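# Unpeg postcards, stack them on mat, box the clothespins

## Task

Remove every postcard from the line and lay them in one flat pile on the mat, then place all the clothespins inside the box.

## Robot and tools

Robot: two arms on a table, left_arm and right_arm, each with a parallel two-finger gripper and a wrist camera. A camera stand is behind the arms. Loose objects may sometimes get a brief push from outside.

Frame: all positions, hand poses, velocities and targets use the scene frame. Its origin is at table-top height, midway between the nominal arm bases. +x points out over the table, +z up, and left_arm sits on the +y side. These arm names do not match image left and right. Measured bases: left_arm at (-0.003, +0.363, +0.024) m and right_arm at (-0.029, -0.369, +0.029) m, both almost unrotated. Each gripper's fingers point along its own +z and close along its own y. end_effector_position is the point between the pads, about 1 cm back from the fingertips. Reported hand pose can be off by a few cm, more at long reach.

execute_actions(actions, cameras): actions is a list of actions. Each action is a table of up to 15 rows, one per 1/30 s step; if shorter, its last row repeats to fill 15 steps. Every row is one flat list of 14 numbers in [-1, 1]: left_arm dx, dy, dz, rx, ry, rz, opening, then right_arm the same seven. dx..rz are offsets, not poses: they are measured from that arm's Hand target as it stood when the action began, along scene axes, and every row counts from that same start, so repeating an offset moves further. 1.0 equals 0.6 m for dx, dy, dz, or 180 degrees for rx, ry, rz, which form one rotation vector turning about the Hand target position. opening is absolute: +1 fully open (0.093 m), -1 closed. Six zeros re-command an arm's current Hand target; a 0 opening is a real command, so resend the current opening to leave a gripper alone. cameras lists names, ["all"], or []; images come only when asked or when actions is empty.

move(target, speed, blend, opening_speed, grip_force, blocking, cameras): target is one 14-number row (same order and scale as above) or a list of up to 15 such rows, each an offset from the Hand targets at the move's start, not from the previous row. The gripper travels a straight line. speed is m/s, 0.002 to 2.9, default 0.25 (turn rate up to twice that in rad/s), one value or one per target. blend in metres rounds corners of a list; 0 stops at each point. opening_speed is per second on the -1..+1 scale, at least 0.2. grip_force is newtons per pad, 10 to 50, one value or one per arm; it persists, and low values close slowly. blocking=false returns after about 0.5 s while the move runs. A move is capped at 10 s. It does not avoid obstacles or the other arm. Its result adds a "move:" line: done (within 10 mm and 2 degrees), off_target, moving, held or fault, plus limits such as paced (pose clipped) or held (steps withheld).

wait(seconds 0 to 10, cameras) lets time pass holding commands. stop(cameras) brakes a running move. zoom_image(camera, region=[x0, y0, x1, y1]) enlarges part of the latest image, region at most 504 x 504 px. Cameras: cam_high, cam_low, cam_left_wrist, cam_right_wrist, each 896x504. read_manual(section="licences") only returns licence text. finished_scene(scene) ends the current scene, given its number; irreversible, and the task must remain complete with the robot let go.

Result lines: end_effector_position (m) and end_effector_quat_wxyz; Hand target, the last commanded pose after clipping, from which the next offsets count; Tool commands; grip_measured (+1 open, -1 closed); Joint positions, ending with finger opening in metres; Joint velocities (may be omitted when all are noise); Joint torques in N m (joints 1 to 3 wrap sign at ±28). A gripper often stops short of its Hand target; the next command, even zeros, asks again, and if still short, send the remaining gap as an offset. Commanded orientation is clipped each step to within 40 degrees of the measured one. Small moves may fail or go sideways; check position and tilt after each move.

Gripping: pads meet near grip_measured -0.94; each millimetre of object width adds about 0.0208. Readings may sit up to 0.02 too high. For a firm hold on a rigid part, command at least 0.24 below its width reading; keep sending that number to hold, and send a value well above it to release. Thin parts get less force; -1 alone does not prove a hold.

Avoid: dropping items or releasing them while they move; fast contacts or targets far beyond a contact (harder push); hitting fixed or heavy things; anything leaving the table; the two arms, grippers or wrist cameras touching, or one gripper closing on the other's fingers; strain on camera cables; paths near an arm's own base (go around). Heat: long holding, stretched poses or pushing against something warms motors; MOTOR HOT appears at 75 °C, at 90 °C the arm folds and stays idle, at 100 °C it collapses. Any arm stop costs; smooth, quick, low-effort motion is preferred.

Each tool is called after "Call:" as name([rows], argument=value, ...), one row to a line, values as JSON.

## Session

Call:
execute_actions(actions=[])

Scene clock: 0.00 s.
left_arm: end_effector_position=(+0.2564, +0.2278, +0.3505) grip_measured=+1.000 end_effector_quat_wxyz=(+0.556, -0.013, +0.829, -0.058) | right_arm: end_effector_position=(+0.2106, -0.0831, +0.3402) grip_measured=+1.000 end_effector_quat_wxyz=(+0.508, -0.115, +0.789, +0.326)
Joint positions: left_arm=[-0.872 0.938 1.104 -0.683 -0.708 -0.474 0.093] | right_arm=[0.991 1.069 0.959 -0.175 0.267 0.504 0.093]
Joint velocities: within noise
Joint torques (N m): no reading
Heat: left arm: 37 °C; right arm: 36 °C.
Hand target: left_arm +0.2558, +0.2295, +0.3609; +0.565, -0.023, +0.822, -0.068 | right_arm +0.2107, -0.0843, +0.3581; +0.523, -0.109, +0.775, +0.338
Tool commands: left_gripper/opening=+1.0 right_gripper/opening=+1.0

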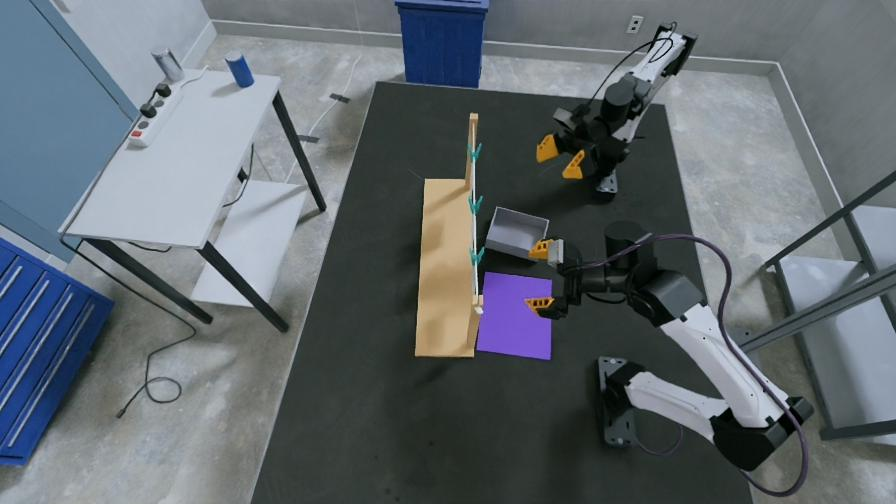

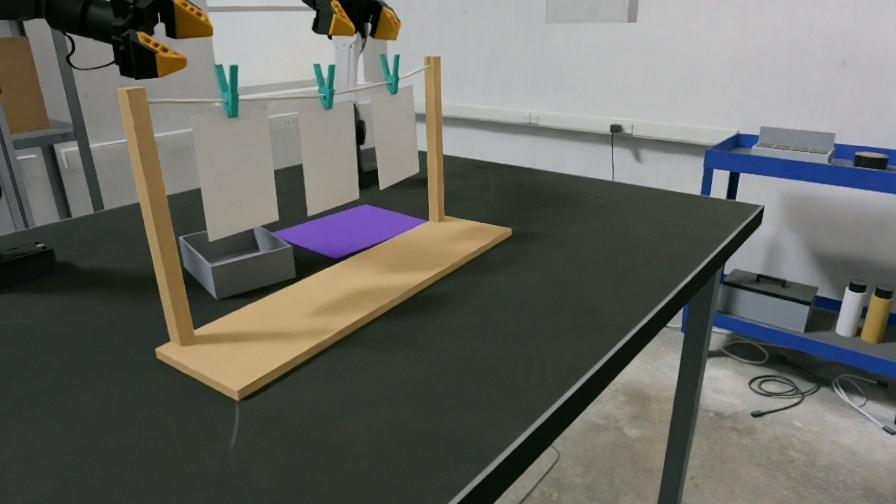

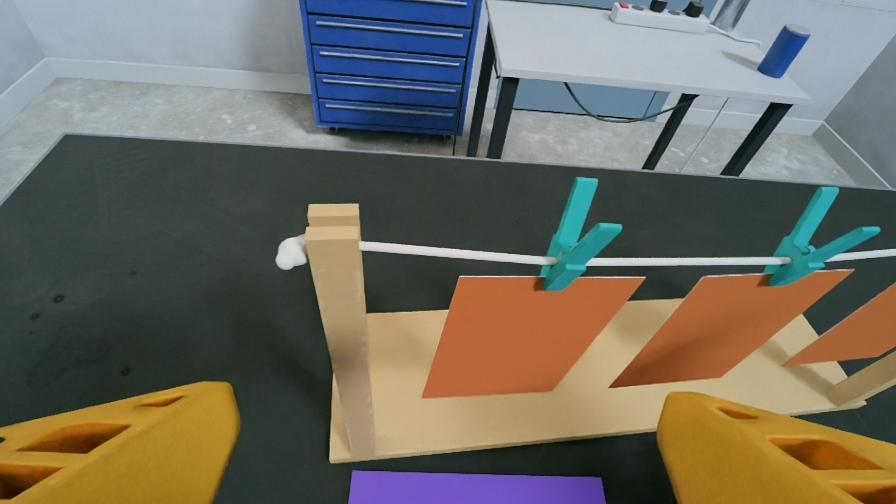

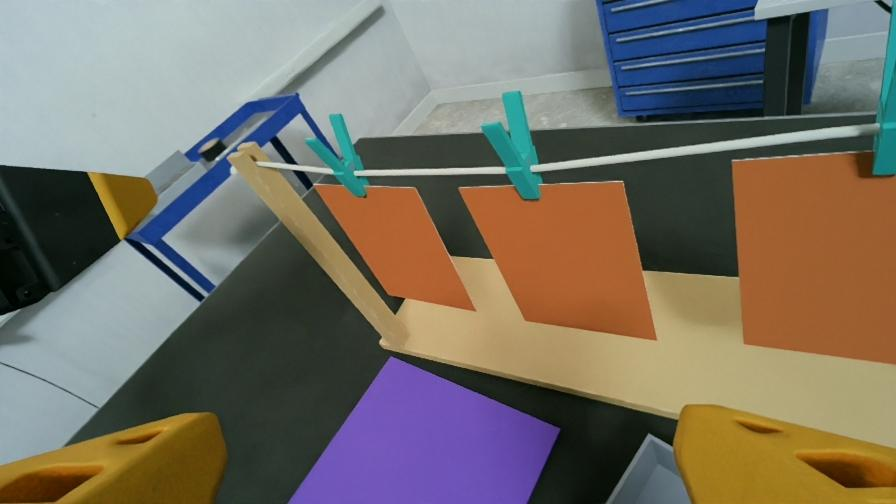

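Call:
zoom_image(camera="cam_left_wrist", region=[260, 150, 760, 430])

Call:
zoom_image(camera="cam_low", region=[110, 30, 450, 250])

Call:
zoom_image(camera="cam_high", region=[400, 100, 640, 370])

Call:
zoom_image(camera="cam_right_wrist", region=[440, 60, 896, 330])

Scaled by 1.008 from the camera's 896x504 image, which has a finer 1280x720 frame.

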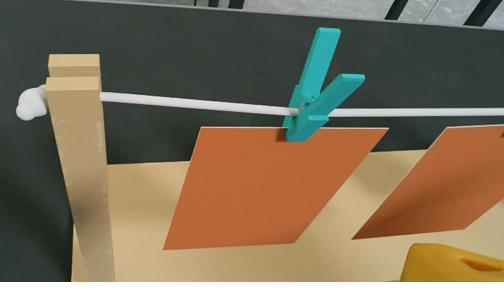

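Scaled by 1.482 from the camera's 896x504 image, which has a finer 1280x720 frame.

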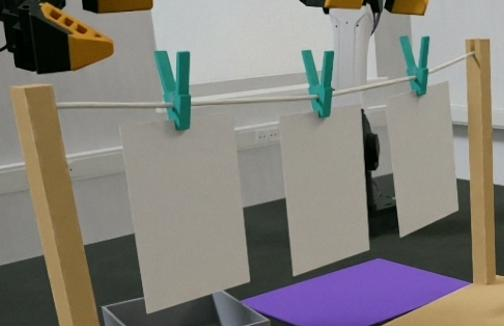

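Scaled by 1.867 from the camera's 896x504 image, which has a finer 1280x720 frame.

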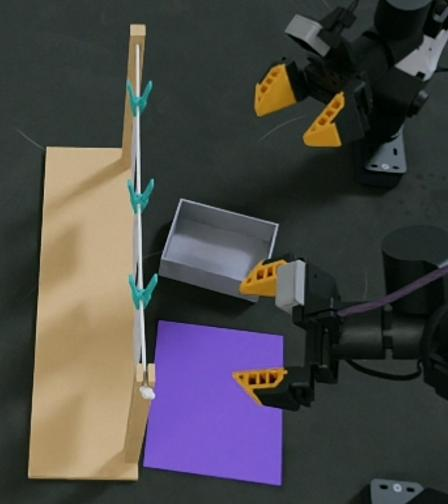

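Scaled by 1.105 from the camera's 896x504 image, which has a finer 1280x720 frame.

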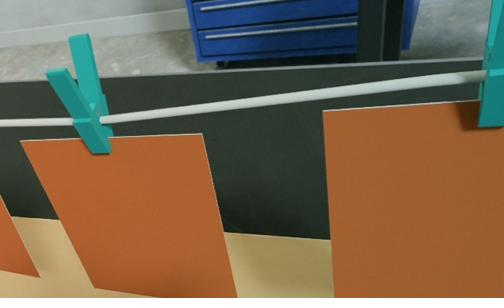

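Call:
move(target=[-0.1,0.1667,0.0833,0,0,0,1, -0.05,-0.15,0.05,0,0,0,1], cameras=["all"])

Scene clock: 9.73 s.
left_arm: end_effector_position=(+0.1989, +0.3259, +0.4103) grip_measured=+1.000 end_effector_quat_wxyz=(+0.574, -0.024, +0.815, -0.076) | right_arm: end_effector_position=(+0.1846, -0.1710, +0.3760) grip_measured=+1.000 end_effector_quat_wxyz=(+0.519, -0.100, +0.779, +0.338)
Joint positions: left_arm=[-0.462 0.668 1.28 -0.967 -0.334 -0.283 0.093] | right_arm=[0.801 0.756 0.962 -0.442 0.095 0.472 0.093]
Joint torques (N m): left_arm=[0.16 2.19 7.51 1.58 -0.01 0.24] | right_arm=[-0.23 -0.01 9.48 1.87 -0.19 -0.14]
Heat: left arm: 39 °C; right arm: 40 °C.
Hand target: left_arm +0.1958, +0.3295, +0.4109; +0.565, -0.023, +0.822, -0.068 | right_arm +0.1807, -0.1743, +0.3881; +0.523, -0.109, +0.775, +0.338
Off the commanded pose: left_arm 0.005 m, 2 deg | right_arm 0.013 m, 1 deg.
move: off_target (right_arm)

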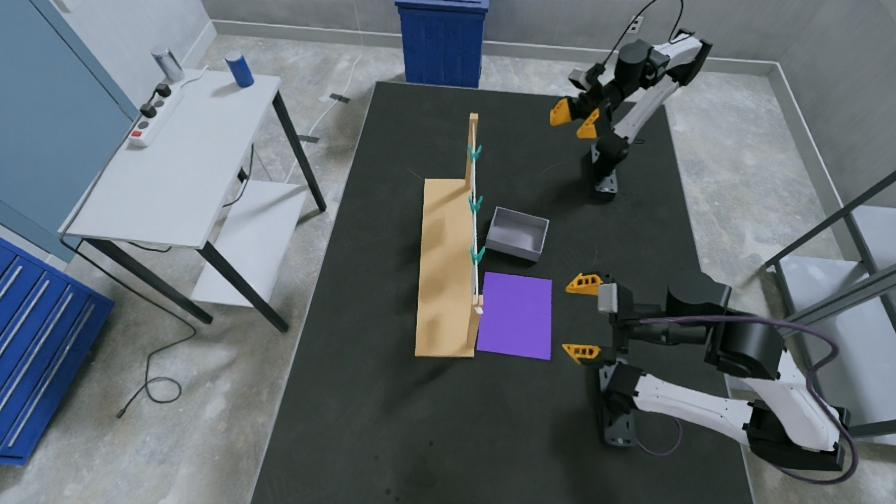

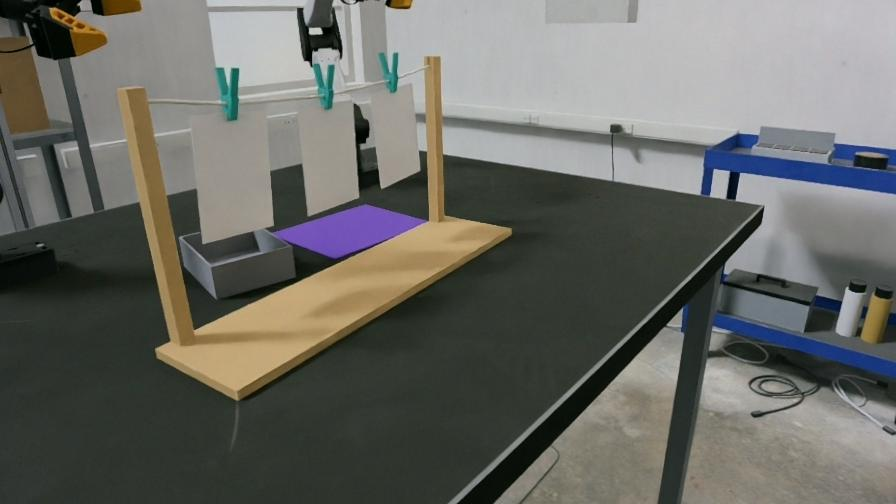

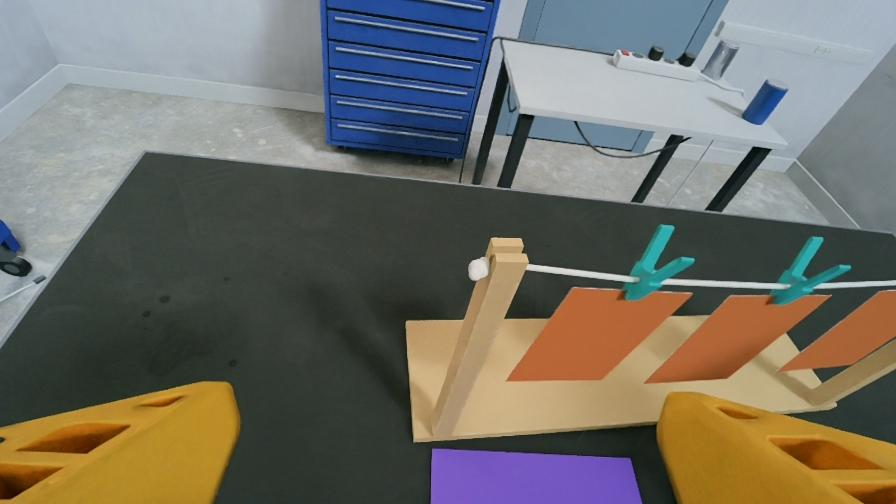

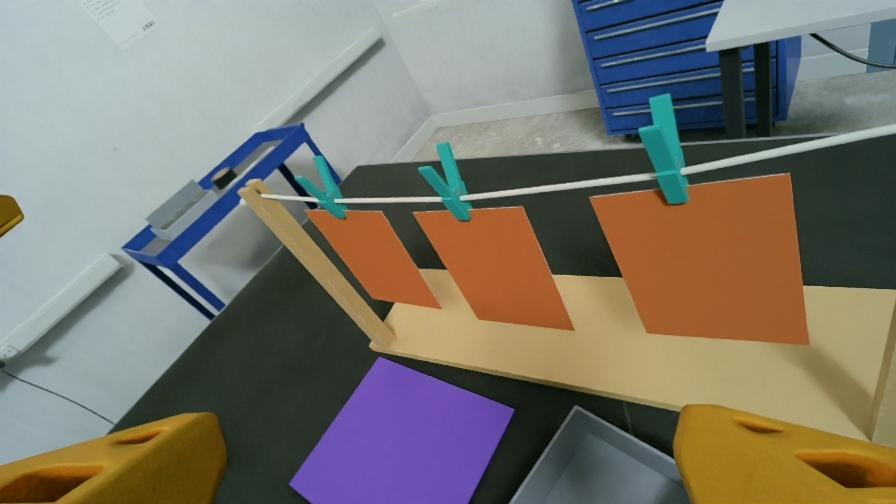

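Call:
move(target=[0.27,-0.1575,0.0,0.140,0.068,-0.489,1, 0,0,0,0,0,0,1], cameras=["all"])

Scene clock: 14.77 s.
left_arm: end_effector_position=(+0.3639, +0.2396, +0.4005) grip_measured=+1.000 end_effector_quat_wxyz=(+0.415, +0.569, +0.681, -0.202) | right_arm: end_effector_position=(+0.1846, -0.1710, +0.3760) grip_measured=+1.000 end_effector_quat_wxyz=(+0.519, -0.100, +0.779, +0.338)
Joint positions: left_arm=[0.001 1.817 2.302 -1.533 0.848 1.159 0.093] | right_arm=[0.801 0.756 0.962 -0.442 0.095 0.472 0.093]
Joint torques (N m): left_arm=[-0.92 -5.7 7.61 0.81 0.85 0.3] | right_arm=[-0.29 -0.03 9.43 1.89 -0.19 -0.14]
Heat: left arm: 39 °C; right arm: 40 °C.
Hand target: left_arm +0.3578, +0.2350, +0.4109; +0.270, +0.654, +0.652, -0.271 | right_arm +0.1807, -0.1743, +0.3881; +0.523, -0.109, +0.775, +0.338
Off the commanded pose: left_arm 0.013 m, 21 deg | right_arm 0.013 m, 1 deg.
joint sent to its limit (left arm) — joint 4 (wrist pitch), lower limit. The joint targets are off in position and orientation.
move: off_target (left_arm, right_arm)

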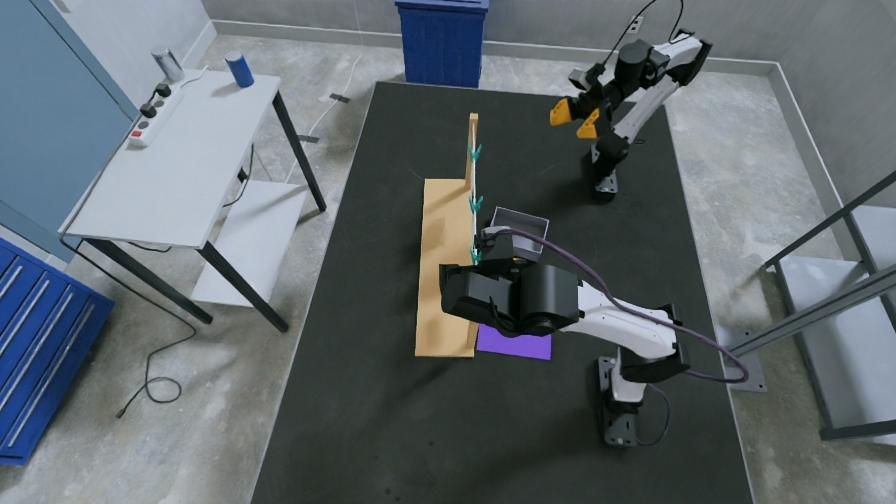

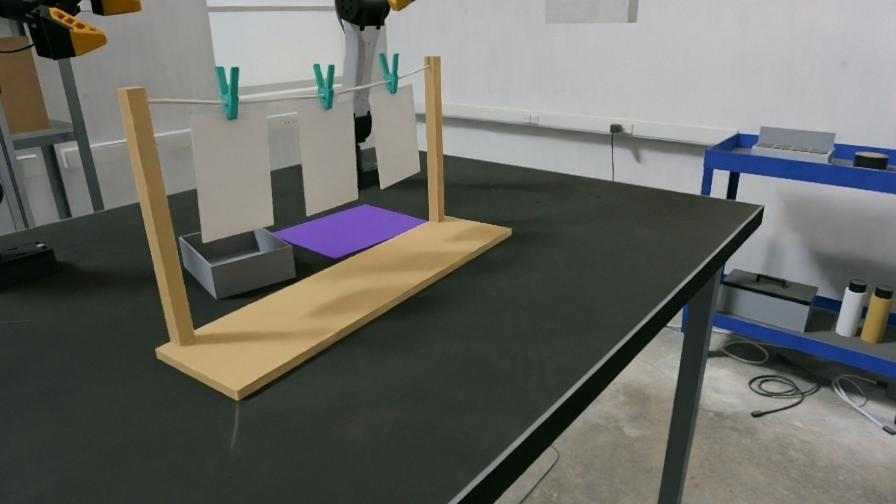

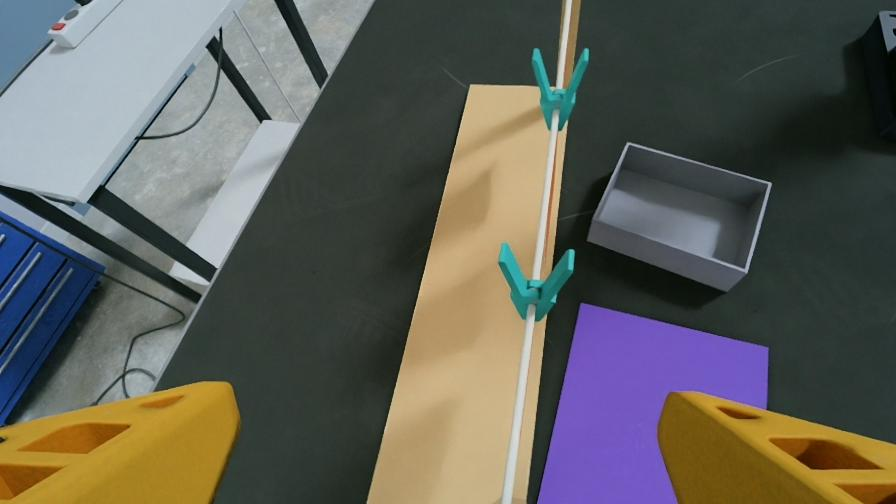

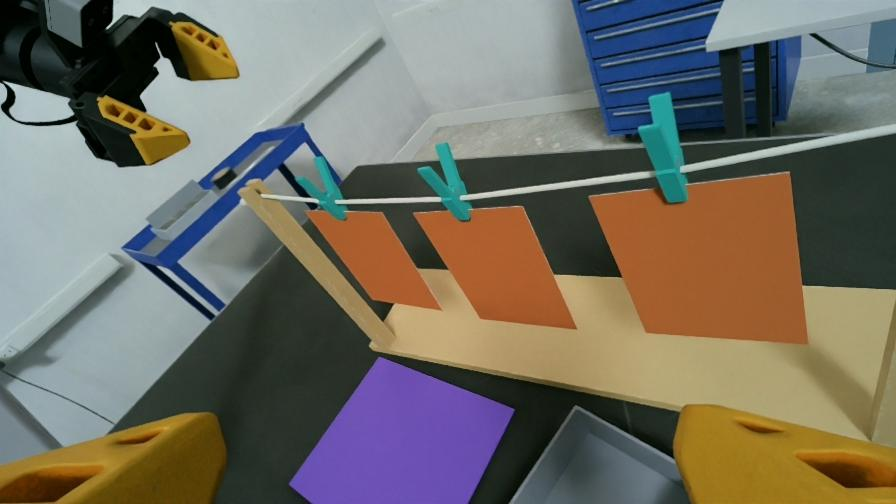

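Call:
move(target=[-0.0605,0.0567,-0.0748,-0.138,-0.024,0.1106,0.4, 0,0,0,0,0,0,1], cameras=["cam_high","cam_left_wrist"])

Scene clock: 18.37 s.
left_arm: end_effector_position=(+0.3251, +0.2731, +0.3523) grip_measured=+0.402 end_effector_quat_wxyz=(+0.443, +0.459, +0.693, -0.335) | right_arm: end_effector_position=(+0.1846, -0.1710, +0.3760) grip_measured=+1.000 end_effector_quat_wxyz=(+0.519, -0.100, +0.779, +0.338)
Joint positions: left_arm=[0.196 1.576 1.681 -1.358 1.156 1.164 0.065] | right_arm=[0.801 0.756 0.962 -0.442 0.095 0.472 0.093]
Joint torques (N m): left_arm=[-0.09 -7.68 4.49 1.12 1.05 0.01] | right_arm=[-0.25 -0.06 9.47 1.89 -0.16 -0.13]
Heat: left arm: 39 °C; right arm: 40 °C.
Hand target: left_arm +0.3215, +0.2690, +0.3660; +0.470, +0.469, +0.671, -0.330 | right_arm +0.1807, -0.1743, +0.3881; +0.523, -0.109, +0.775, +0.338
Off the commanded pose: left_arm 0.015 m, 4 deg | right_arm 0.013 m, 1 deg.
move: off_target (left_arm, right_arm)
Images, in order (width x height): cam_high 896x504, cam_left_wrist 896x504.

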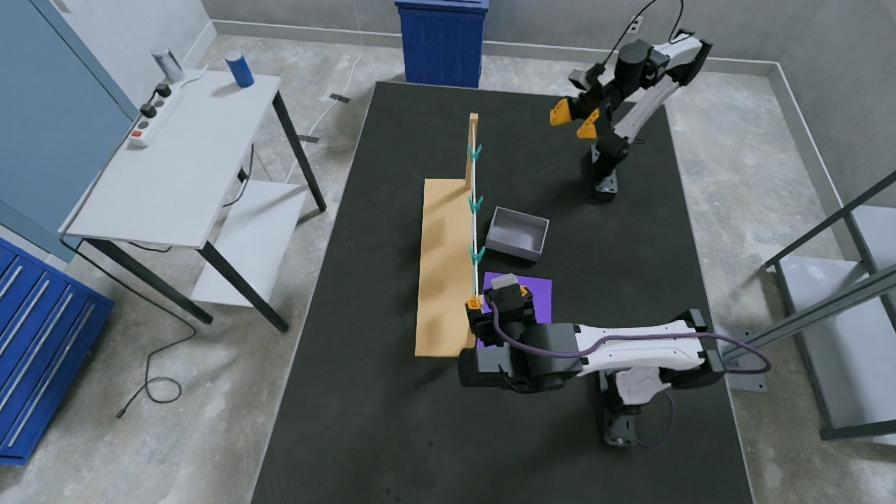

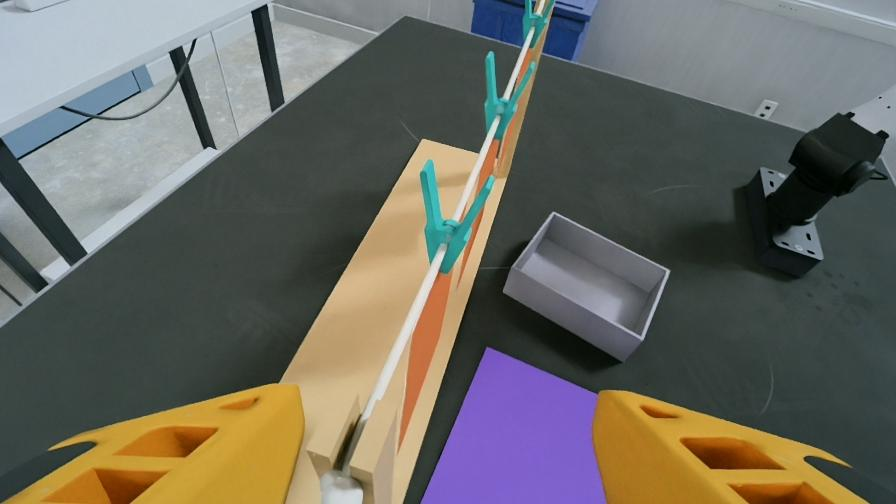

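Call:
move(target=[0.046,-0.135,-0.03,0,0,0,0.1, 0,0,0,0,0,0,1], speed=0.15, cameras=["cam_high","cam_left_wrist","cam_low"])

Scene clock: 21.33 s.
left_arm: end_effector_position=(+0.3492, +0.1872, +0.3352) grip_measured=+0.102 end_effector_quat_wxyz=(+0.441, +0.460, +0.687, -0.350) | right_arm: end_effector_position=(+0.1846, -0.1710, +0.3760) grip_measured=+1.000 end_effector_quat_wxyz=(+0.519, -0.100, +0.779, +0.338)
Joint positions: left_arm=[-0.094 1.516 1.467 -0.743 1.032 0.635 0.05] | right_arm=[0.801 0.756 0.962 -0.442 0.095 0.472 0.093]
Joint torques (N m): left_arm=[-0.92 -7.97 5.14 1.92 0.27 0] | right_arm=[-0.27 -0.05 9.47 1.89 -0.18 -0.14]
Heat: left arm: 39 °C; right arm: 40 °C.
Hand target: left_arm +0.3491, +0.1880, +0.3480; +0.470, +0.469, +0.671, -0.330 | right_arm +0.1807, -0.1743, +0.3881; +0.523, -0.109, +0.775, +0.338
Off the commanded pose: left_arm 0.013 m, 5 deg | right_arm 0.013 m, 1 deg.
move: off_target (left_arm, right_arm)
Images, in order (width x height): cam_high 896x504, cam_low 896x504, cam_left_wrist 896x504.

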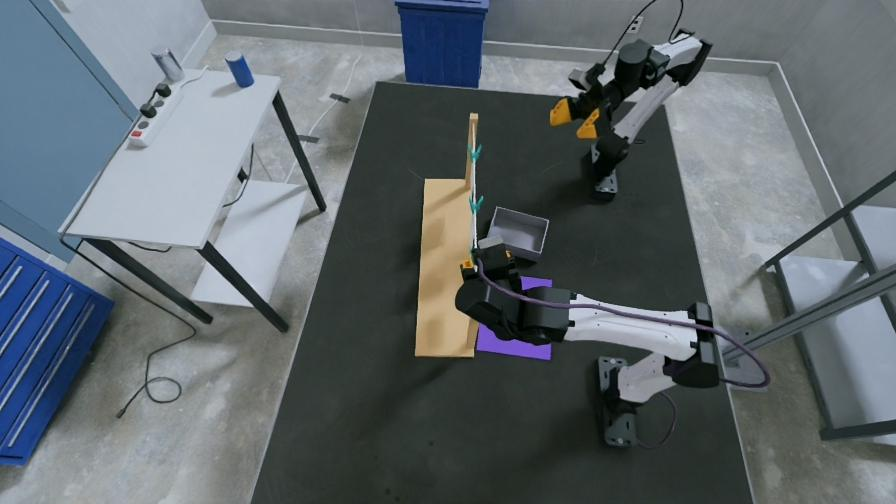

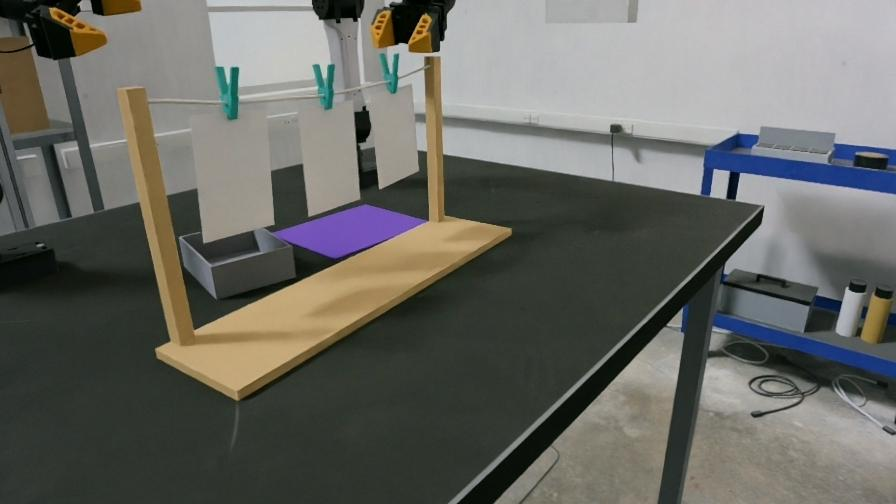

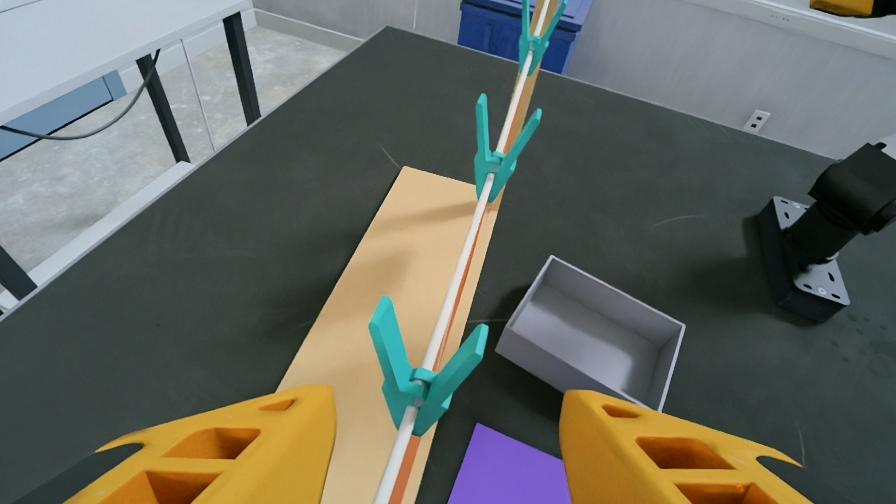

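Call:
move(target=[0.0267,-0.0533,-0.0217,0,0,0,0.05, 0,0,0,0,0,0,1], speed=0.08, cameras=["cam_high","cam_left_wrist","cam_low"])

Scene clock: 23.23 s.
left_arm: end_effector_position=(+0.3564, +0.1558, +0.3347) grip_measured=+0.052 end_effector_quat_wxyz=(+0.453, +0.467, +0.678, -0.341) | right_arm: end_effector_position=(+0.1846, -0.1710, +0.3760) grip_measured=+1.000 end_effector_quat_wxyz=(+0.519, -0.100, +0.779, +0.338)
Joint positions: left_arm=[-0.192 1.523 1.437 -0.579 0.955 0.527 0.048] | right_arm=[0.801 0.756 0.962 -0.442 0.095 0.472 0.093]
Joint torques (N m): left_arm=[-0.72 -4.9 5.22 2.13 0.21 -0.02] | right_arm=[-0.31 -0.05 9.5 1.88 -0.19 -0.13]
Heat: left arm: 39 °C; right arm: 40 °C.
Hand target: left_arm +0.3651, +0.1560, +0.3350; +0.470, +0.469, +0.671, -0.330 | right_arm +0.1807, -0.1743, +0.3881; +0.523, -0.109, +0.775, +0.338
Off the commanded pose: left_arm 0.009 m, 3 deg | right_arm 0.013 m, 1 deg.
move: off_target (left_arm, right_arm)
Images, in order (width x height): cam_high 896x504, cam_low 896x504, cam_left_wrist 896x504.

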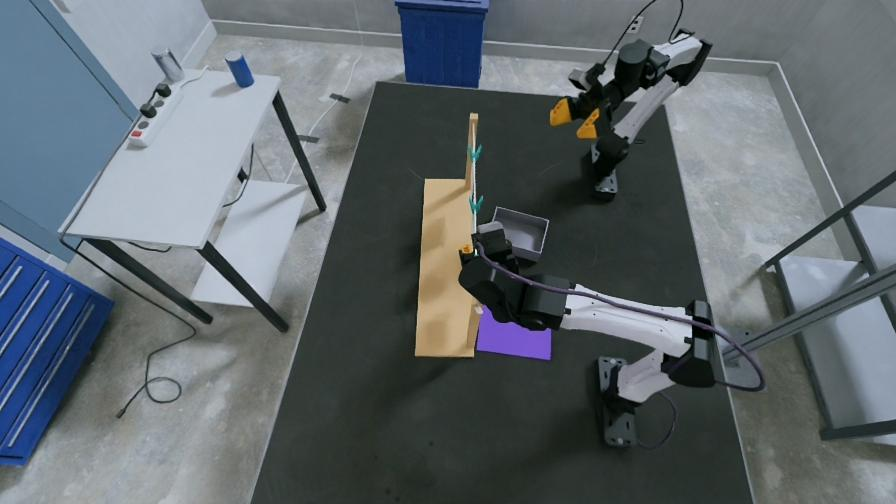

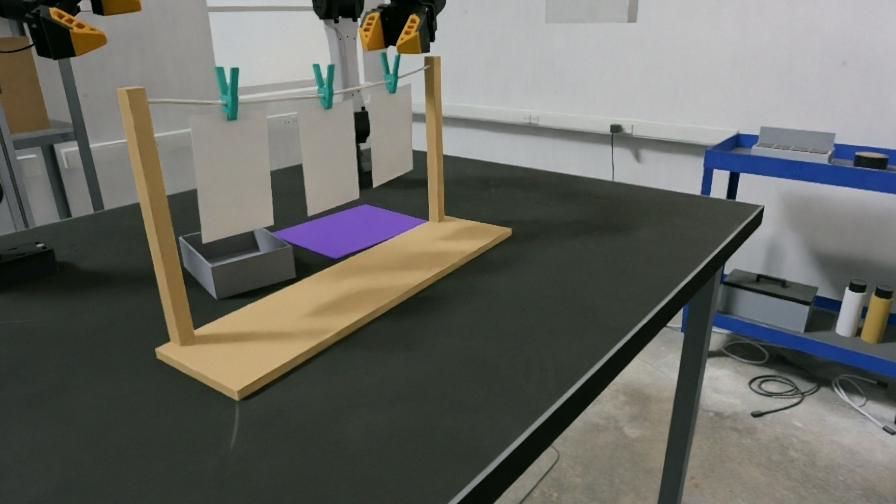

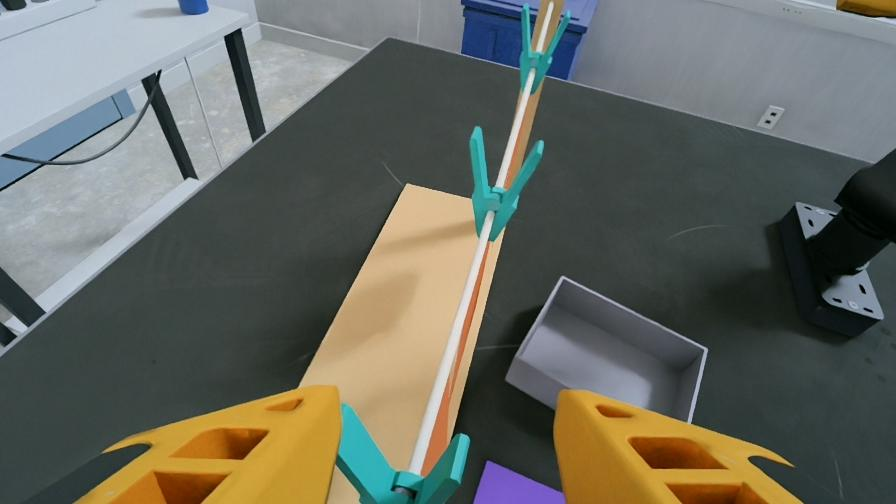

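Call:
move(target=[0.010,0.0,-0.013,0,0,0,0.05, 0,0,0,0,0,0,1], speed=0.05, cameras=["cam_left_wrist","cam_low"])

Scene clock: 24.47 s.
left_arm: end_effector_position=(+0.3617, +0.1548, +0.3266) grip_measured=+0.052 end_effector_quat_wxyz=(+0.451, +0.467, +0.679, -0.342) | right_arm: end_effector_position=(+0.1846, -0.1710, +0.3760) grip_measured=+1.000 end_effector_quat_wxyz=(+0.519, -0.100, +0.779, +0.338)
Joint positions: left_arm=[-0.192 1.541 1.424 -0.553 0.955 0.527 0.048] | right_arm=[0.801 0.756 0.962 -0.442 0.095 0.472 0.093]
Joint torques (N m): left_arm=[-0.43 -5.07 5.37 2.14 0.24 0.05] | right_arm=[-0.36 -0.06 9.42 1.88 -0.19 -0.13]
Heat: left arm: 40 °C; right arm: 41 °C.
Hand target: left_arm +0.3711, +0.1560, +0.3272; +0.470, +0.469, +0.671, -0.330 | right_arm +0.1807, -0.1743, +0.3881; +0.523, -0.109, +0.775, +0.338
Off the commanded pose: left_arm 0.010 m, 3 deg | right_arm 0.013 m, 1 deg.
move: off_target (left_arm, right_arm)
Images, in order (width x height): cam_low 896x504, cam_left_wrist 896x504.

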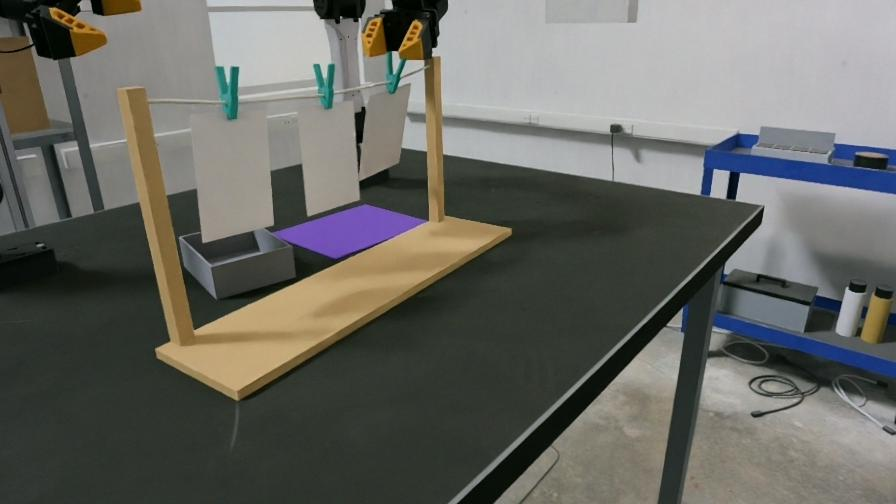

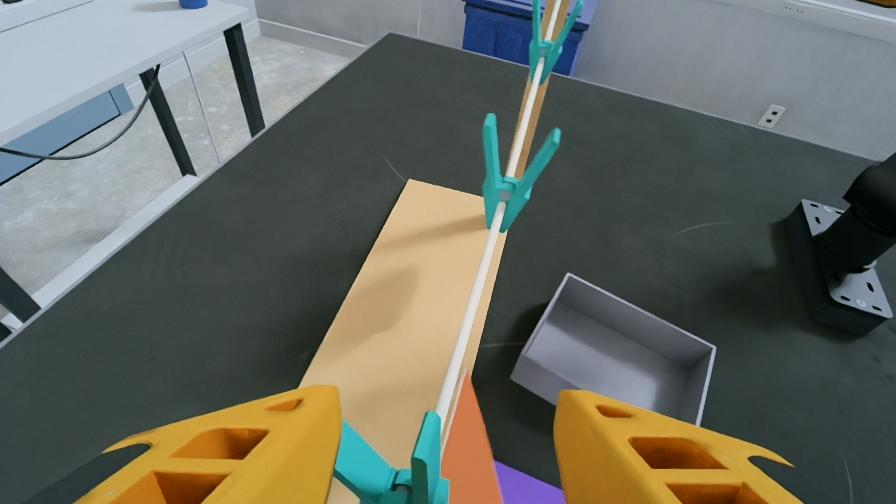

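Call:
move([
  [0.0,0.0,0.03,0,0,0,0.2, 0,0,0,0,0,0,1],
  [0.018,0.0,0.03,0,0,0,0.2, 0,0,0,0,0,0,1],
], speed=0.05, cameras=["cam_left_wrist","cam_low"])

Scene clock: 26.43 s.
left_arm: end_effector_position=(+0.3749, +0.1523, +0.3305) grip_measured=+0.198 end_effector_quat_wxyz=(+0.455, +0.468, +0.677, -0.341) | right_arm: end_effector_position=(+0.1846, -0.1710, +0.3760) grip_measured=+1.000 end_effector_quat_wxyz=(+0.519, -0.100, +0.779, +0.338)
Joint positions: left_arm=[-0.192 1.588 1.481 -0.551 0.955 0.526 0.055] | right_arm=[0.801 0.756 0.962 -0.442 0.095 0.472 0.093]
Joint torques (N m): left_arm=[0.02 -5.46 10.18 1.51 0.27 0.07] | right_arm=[-0.29 -0.03 9.46 1.88 -0.18 -0.14]
Heat: left arm: 40 °C; right arm: 41 °C.
Hand target: left_arm +0.3819, +0.1560, +0.3452; +0.470, +0.469, +0.671, -0.330 | right_arm +0.1807, -0.1743, +0.3881; +0.523, -0.109, +0.775, +0.338
Off the commanded pose: left_arm 0.017 m, 2 deg | right_arm 0.013 m, 1 deg.
move: off_target (left_arm, right_arm)
Images, in order (width x height): cam_low 896x504, cam_left_wrist 896x504.

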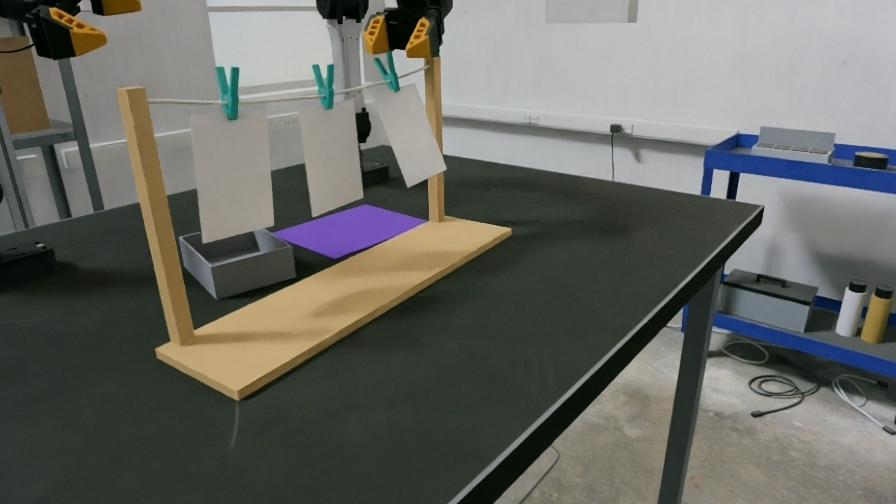

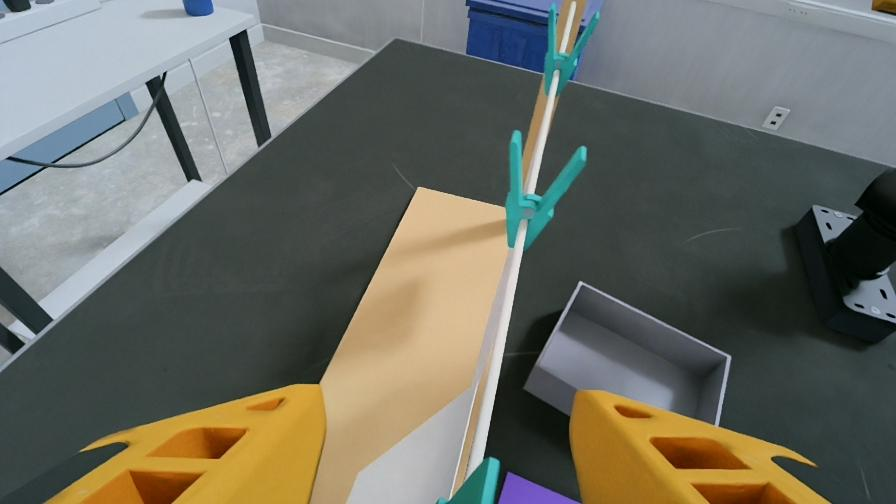

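Call:
wait(seconds=2, cameras=["cam_left_wrist","cam_low"])

Scene clock: 28.57 s.
left_arm: end_effector_position=(+0.3749, +0.1523, +0.3305) grip_measured=+0.198 end_effector_quat_wxyz=(+0.455, +0.468, +0.677, -0.341) | right_arm: end_effector_position=(+0.1846, -0.1710, +0.3760) grip_measured=+1.000 end_effector_quat_wxyz=(+0.519, -0.100, +0.779, +0.338)
Joint positions: left_arm=[-0.192 1.588 1.481 -0.551 0.955 0.526 0.055] | right_arm=[0.801 0.756 0.962 -0.442 0.095 0.472 0.093]
Joint torques (N m): left_arm=[-0.01 -5.46 10.18 1.5 0.28 0.06] | right_arm=[-0.32 -0.06 9.44 1.89 -0.19 -0.14]
Heat: left arm: 40 °C; right arm: 41 °C.
Hand target: left_arm +0.3819, +0.1560, +0.3452; +0.470, +0.469, +0.671, -0.330 | right_arm +0.1807, -0.1743, +0.3881; +0.523, -0.109, +0.775, +0.338
Tool commands: left_gripper/opening=+0.2 right_gripper/opening=+1.0
Off the commanded pose: left_arm 0.017 m, 2 deg | right_arm 0.013 m, 1 deg.
wait: 2.00 s; at rest by 0.03 s
Images, in order (width x height): cam_low 896x504, cam_left_wrist 896x504.

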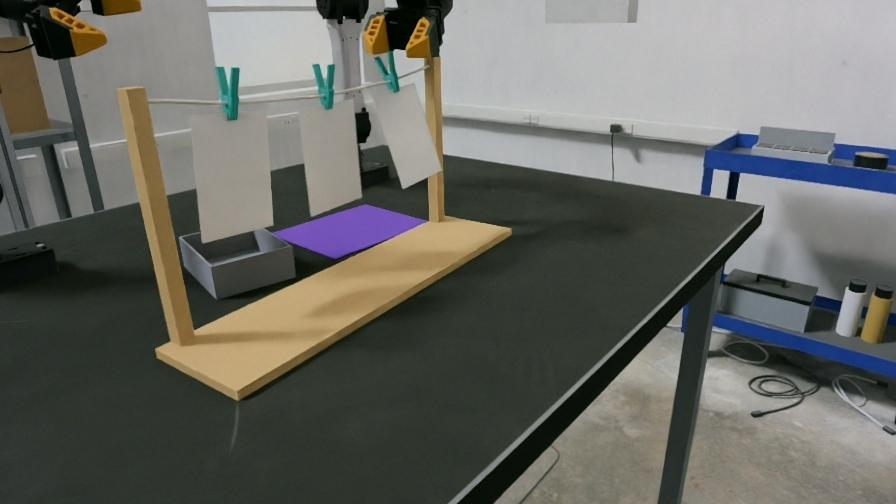

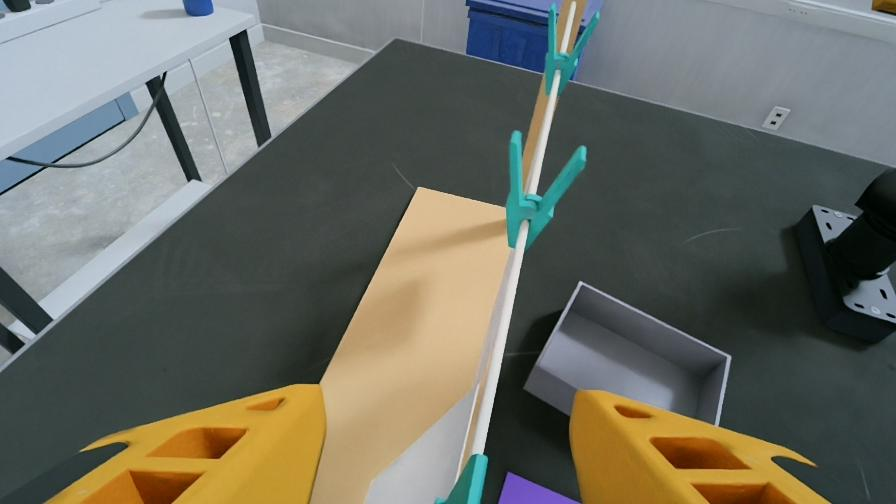

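Call:
zoom_image(camera="cam_left_wrist", region=[300, 350, 600, 504])

Call:
zoom_image(camera="cam_low", region=[300, 0, 480, 200])

Scaled by 1.680 from the camera's 896x504 image, which has a finer 1280x720 frame.

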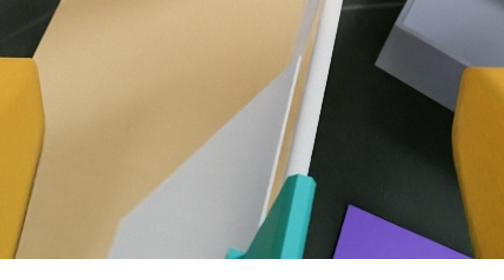

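Scaled by 2.520 from the camera's 896x504 image, which has a finer 1280x720 frame.

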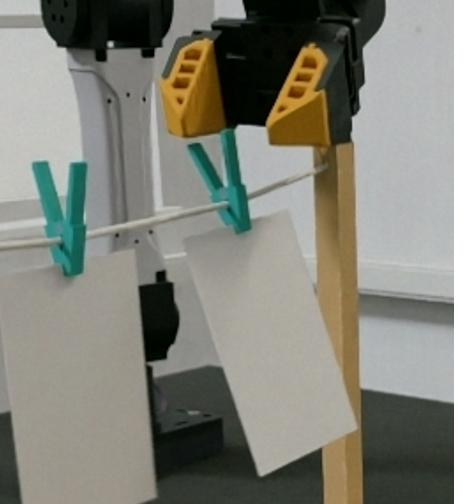

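Call:
move(target=[-0.004,0.005,-0.03,0,0,0,0.3, 0,0,0,0,0,0,1], speed=0.05, cameras=["cam_left_wrist","cam_low"])

Scene clock: 30.63 s.
left_arm: end_effector_position=(+0.3745, +0.1549, +0.3216) grip_measured=+0.298 end_effector_quat_wxyz=(+0.447, +0.463, +0.684, -0.343) | right_arm: end_effector_position=(+0.1846, -0.1710, +0.3760) grip_measured=+1.000 end_effector_quat_wxyz=(+0.519, -0.100, +0.779, +0.338)
Joint positions: left_arm=[-0.186 1.588 1.458 -0.551 0.955 0.526 0.059] | right_arm=[0.801 0.756 0.962 -0.442 0.095 0.472 0.093]
Joint torques (N m): left_arm=[0.21 -6.72 5.35 2 0.36 0.22] | right_arm=[-0.24 -0.08 9.48 1.88 -0.18 -0.13]
Heat: left arm: 41 °C; right arm: 41 °C.
Hand target: left_arm +0.3795, +0.1590, +0.3272; +0.470, +0.469, +0.671, -0.330 | right_arm +0.1807, -0.1743, +0.3881; +0.523, -0.109, +0.775, +0.338
Off the commanded pose: left_arm 0.009 m, 3 deg | right_arm 0.013 m, 1 deg.
move: off_target (left_arm, right_arm)
Images, in order (width x height): cam_low 896x504, cam_left_wrist 896x504.

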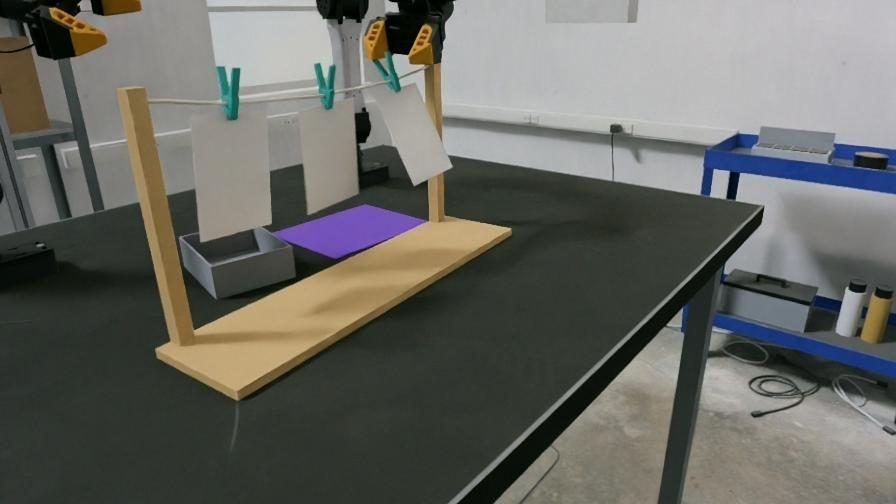

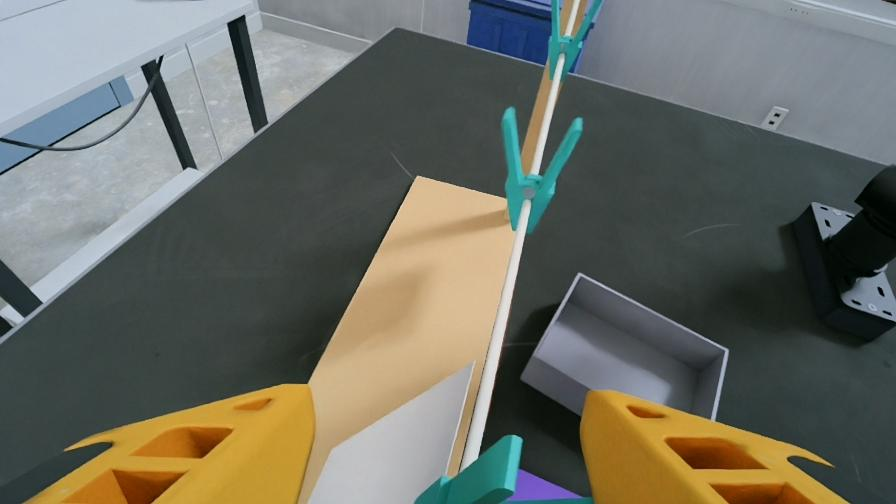

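Call:
move([
  [0.0,0.0,0.05,0,0,0,1, 0,0,0,0,0,0,1],
  [-0.012,0.0,0.05,0,0,0,1, 0,0,0,0,0,0,1],
  [-0.012,0.0,-0.005,0,0,0,1, 0,0,0,0,0,0,1],
], speed=0.06, cameras=["cam_left_wrist","cam_low"])

Scene clock: 33.57 s.
left_arm: end_effector_position=(+0.3711, +0.1555, +0.3073) grip_measured=+1.000 end_effector_quat_wxyz=(+0.433, +0.458, +0.694, -0.349) | right_arm: end_effector_position=(+0.1846, -0.1710, +0.3760) grip_measured=+1.000 end_effector_quat_wxyz=(+0.519, -0.100, +0.779, +0.338)
Joint positions: left_arm=[-0.186 1.588 1.421 -0.553 0.955 0.526 0.093] | right_arm=[0.801 0.756 0.962 -0.442 0.095 0.472 0.093]
Joint torques (N m): left_arm=[-0.16 -9.03 5.3 2.08 0.35 0.2] | right_arm=[-0.24 -0.05 9.46 1.88 -0.19 -0.14]
Heat: left arm: 41 °C; right arm: 41 °C.
Hand target: left_arm +0.3723, +0.1590, +0.3242; +0.470, +0.469, +0.671, -0.330 | right_arm +0.1807, -0.1743, +0.3881; +0.523, -0.109, +0.775, +0.338
Off the commanded pose: left_arm 0.017 m, 6 deg | right_arm 0.013 m, 1 deg.
move: off_target (left_arm, right_arm)
Images, in order (width x height): cam_low 896x504, cam_left_wrist 896x504.

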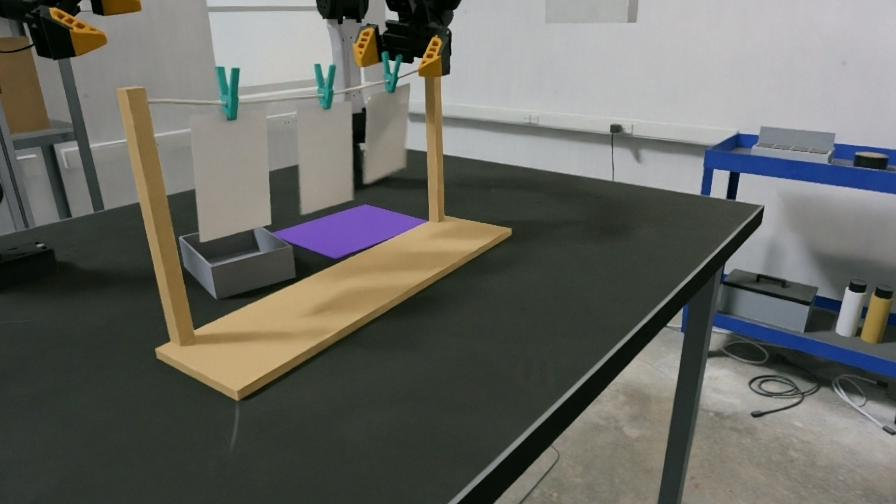

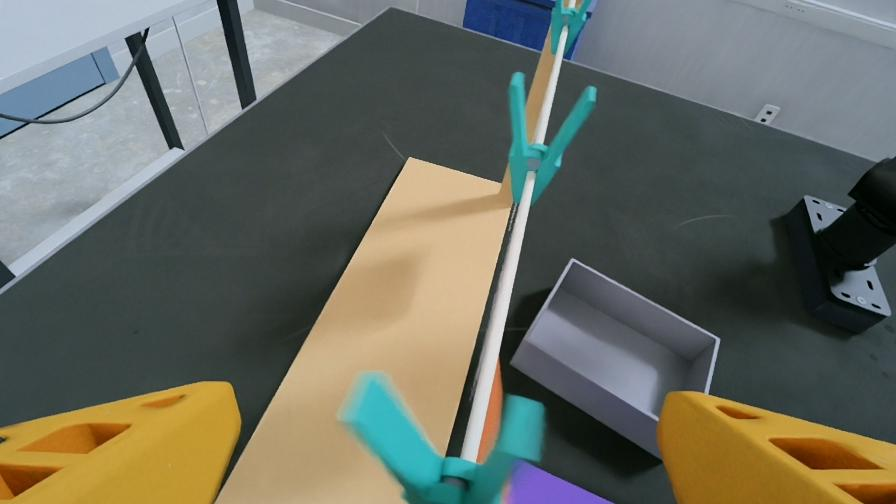

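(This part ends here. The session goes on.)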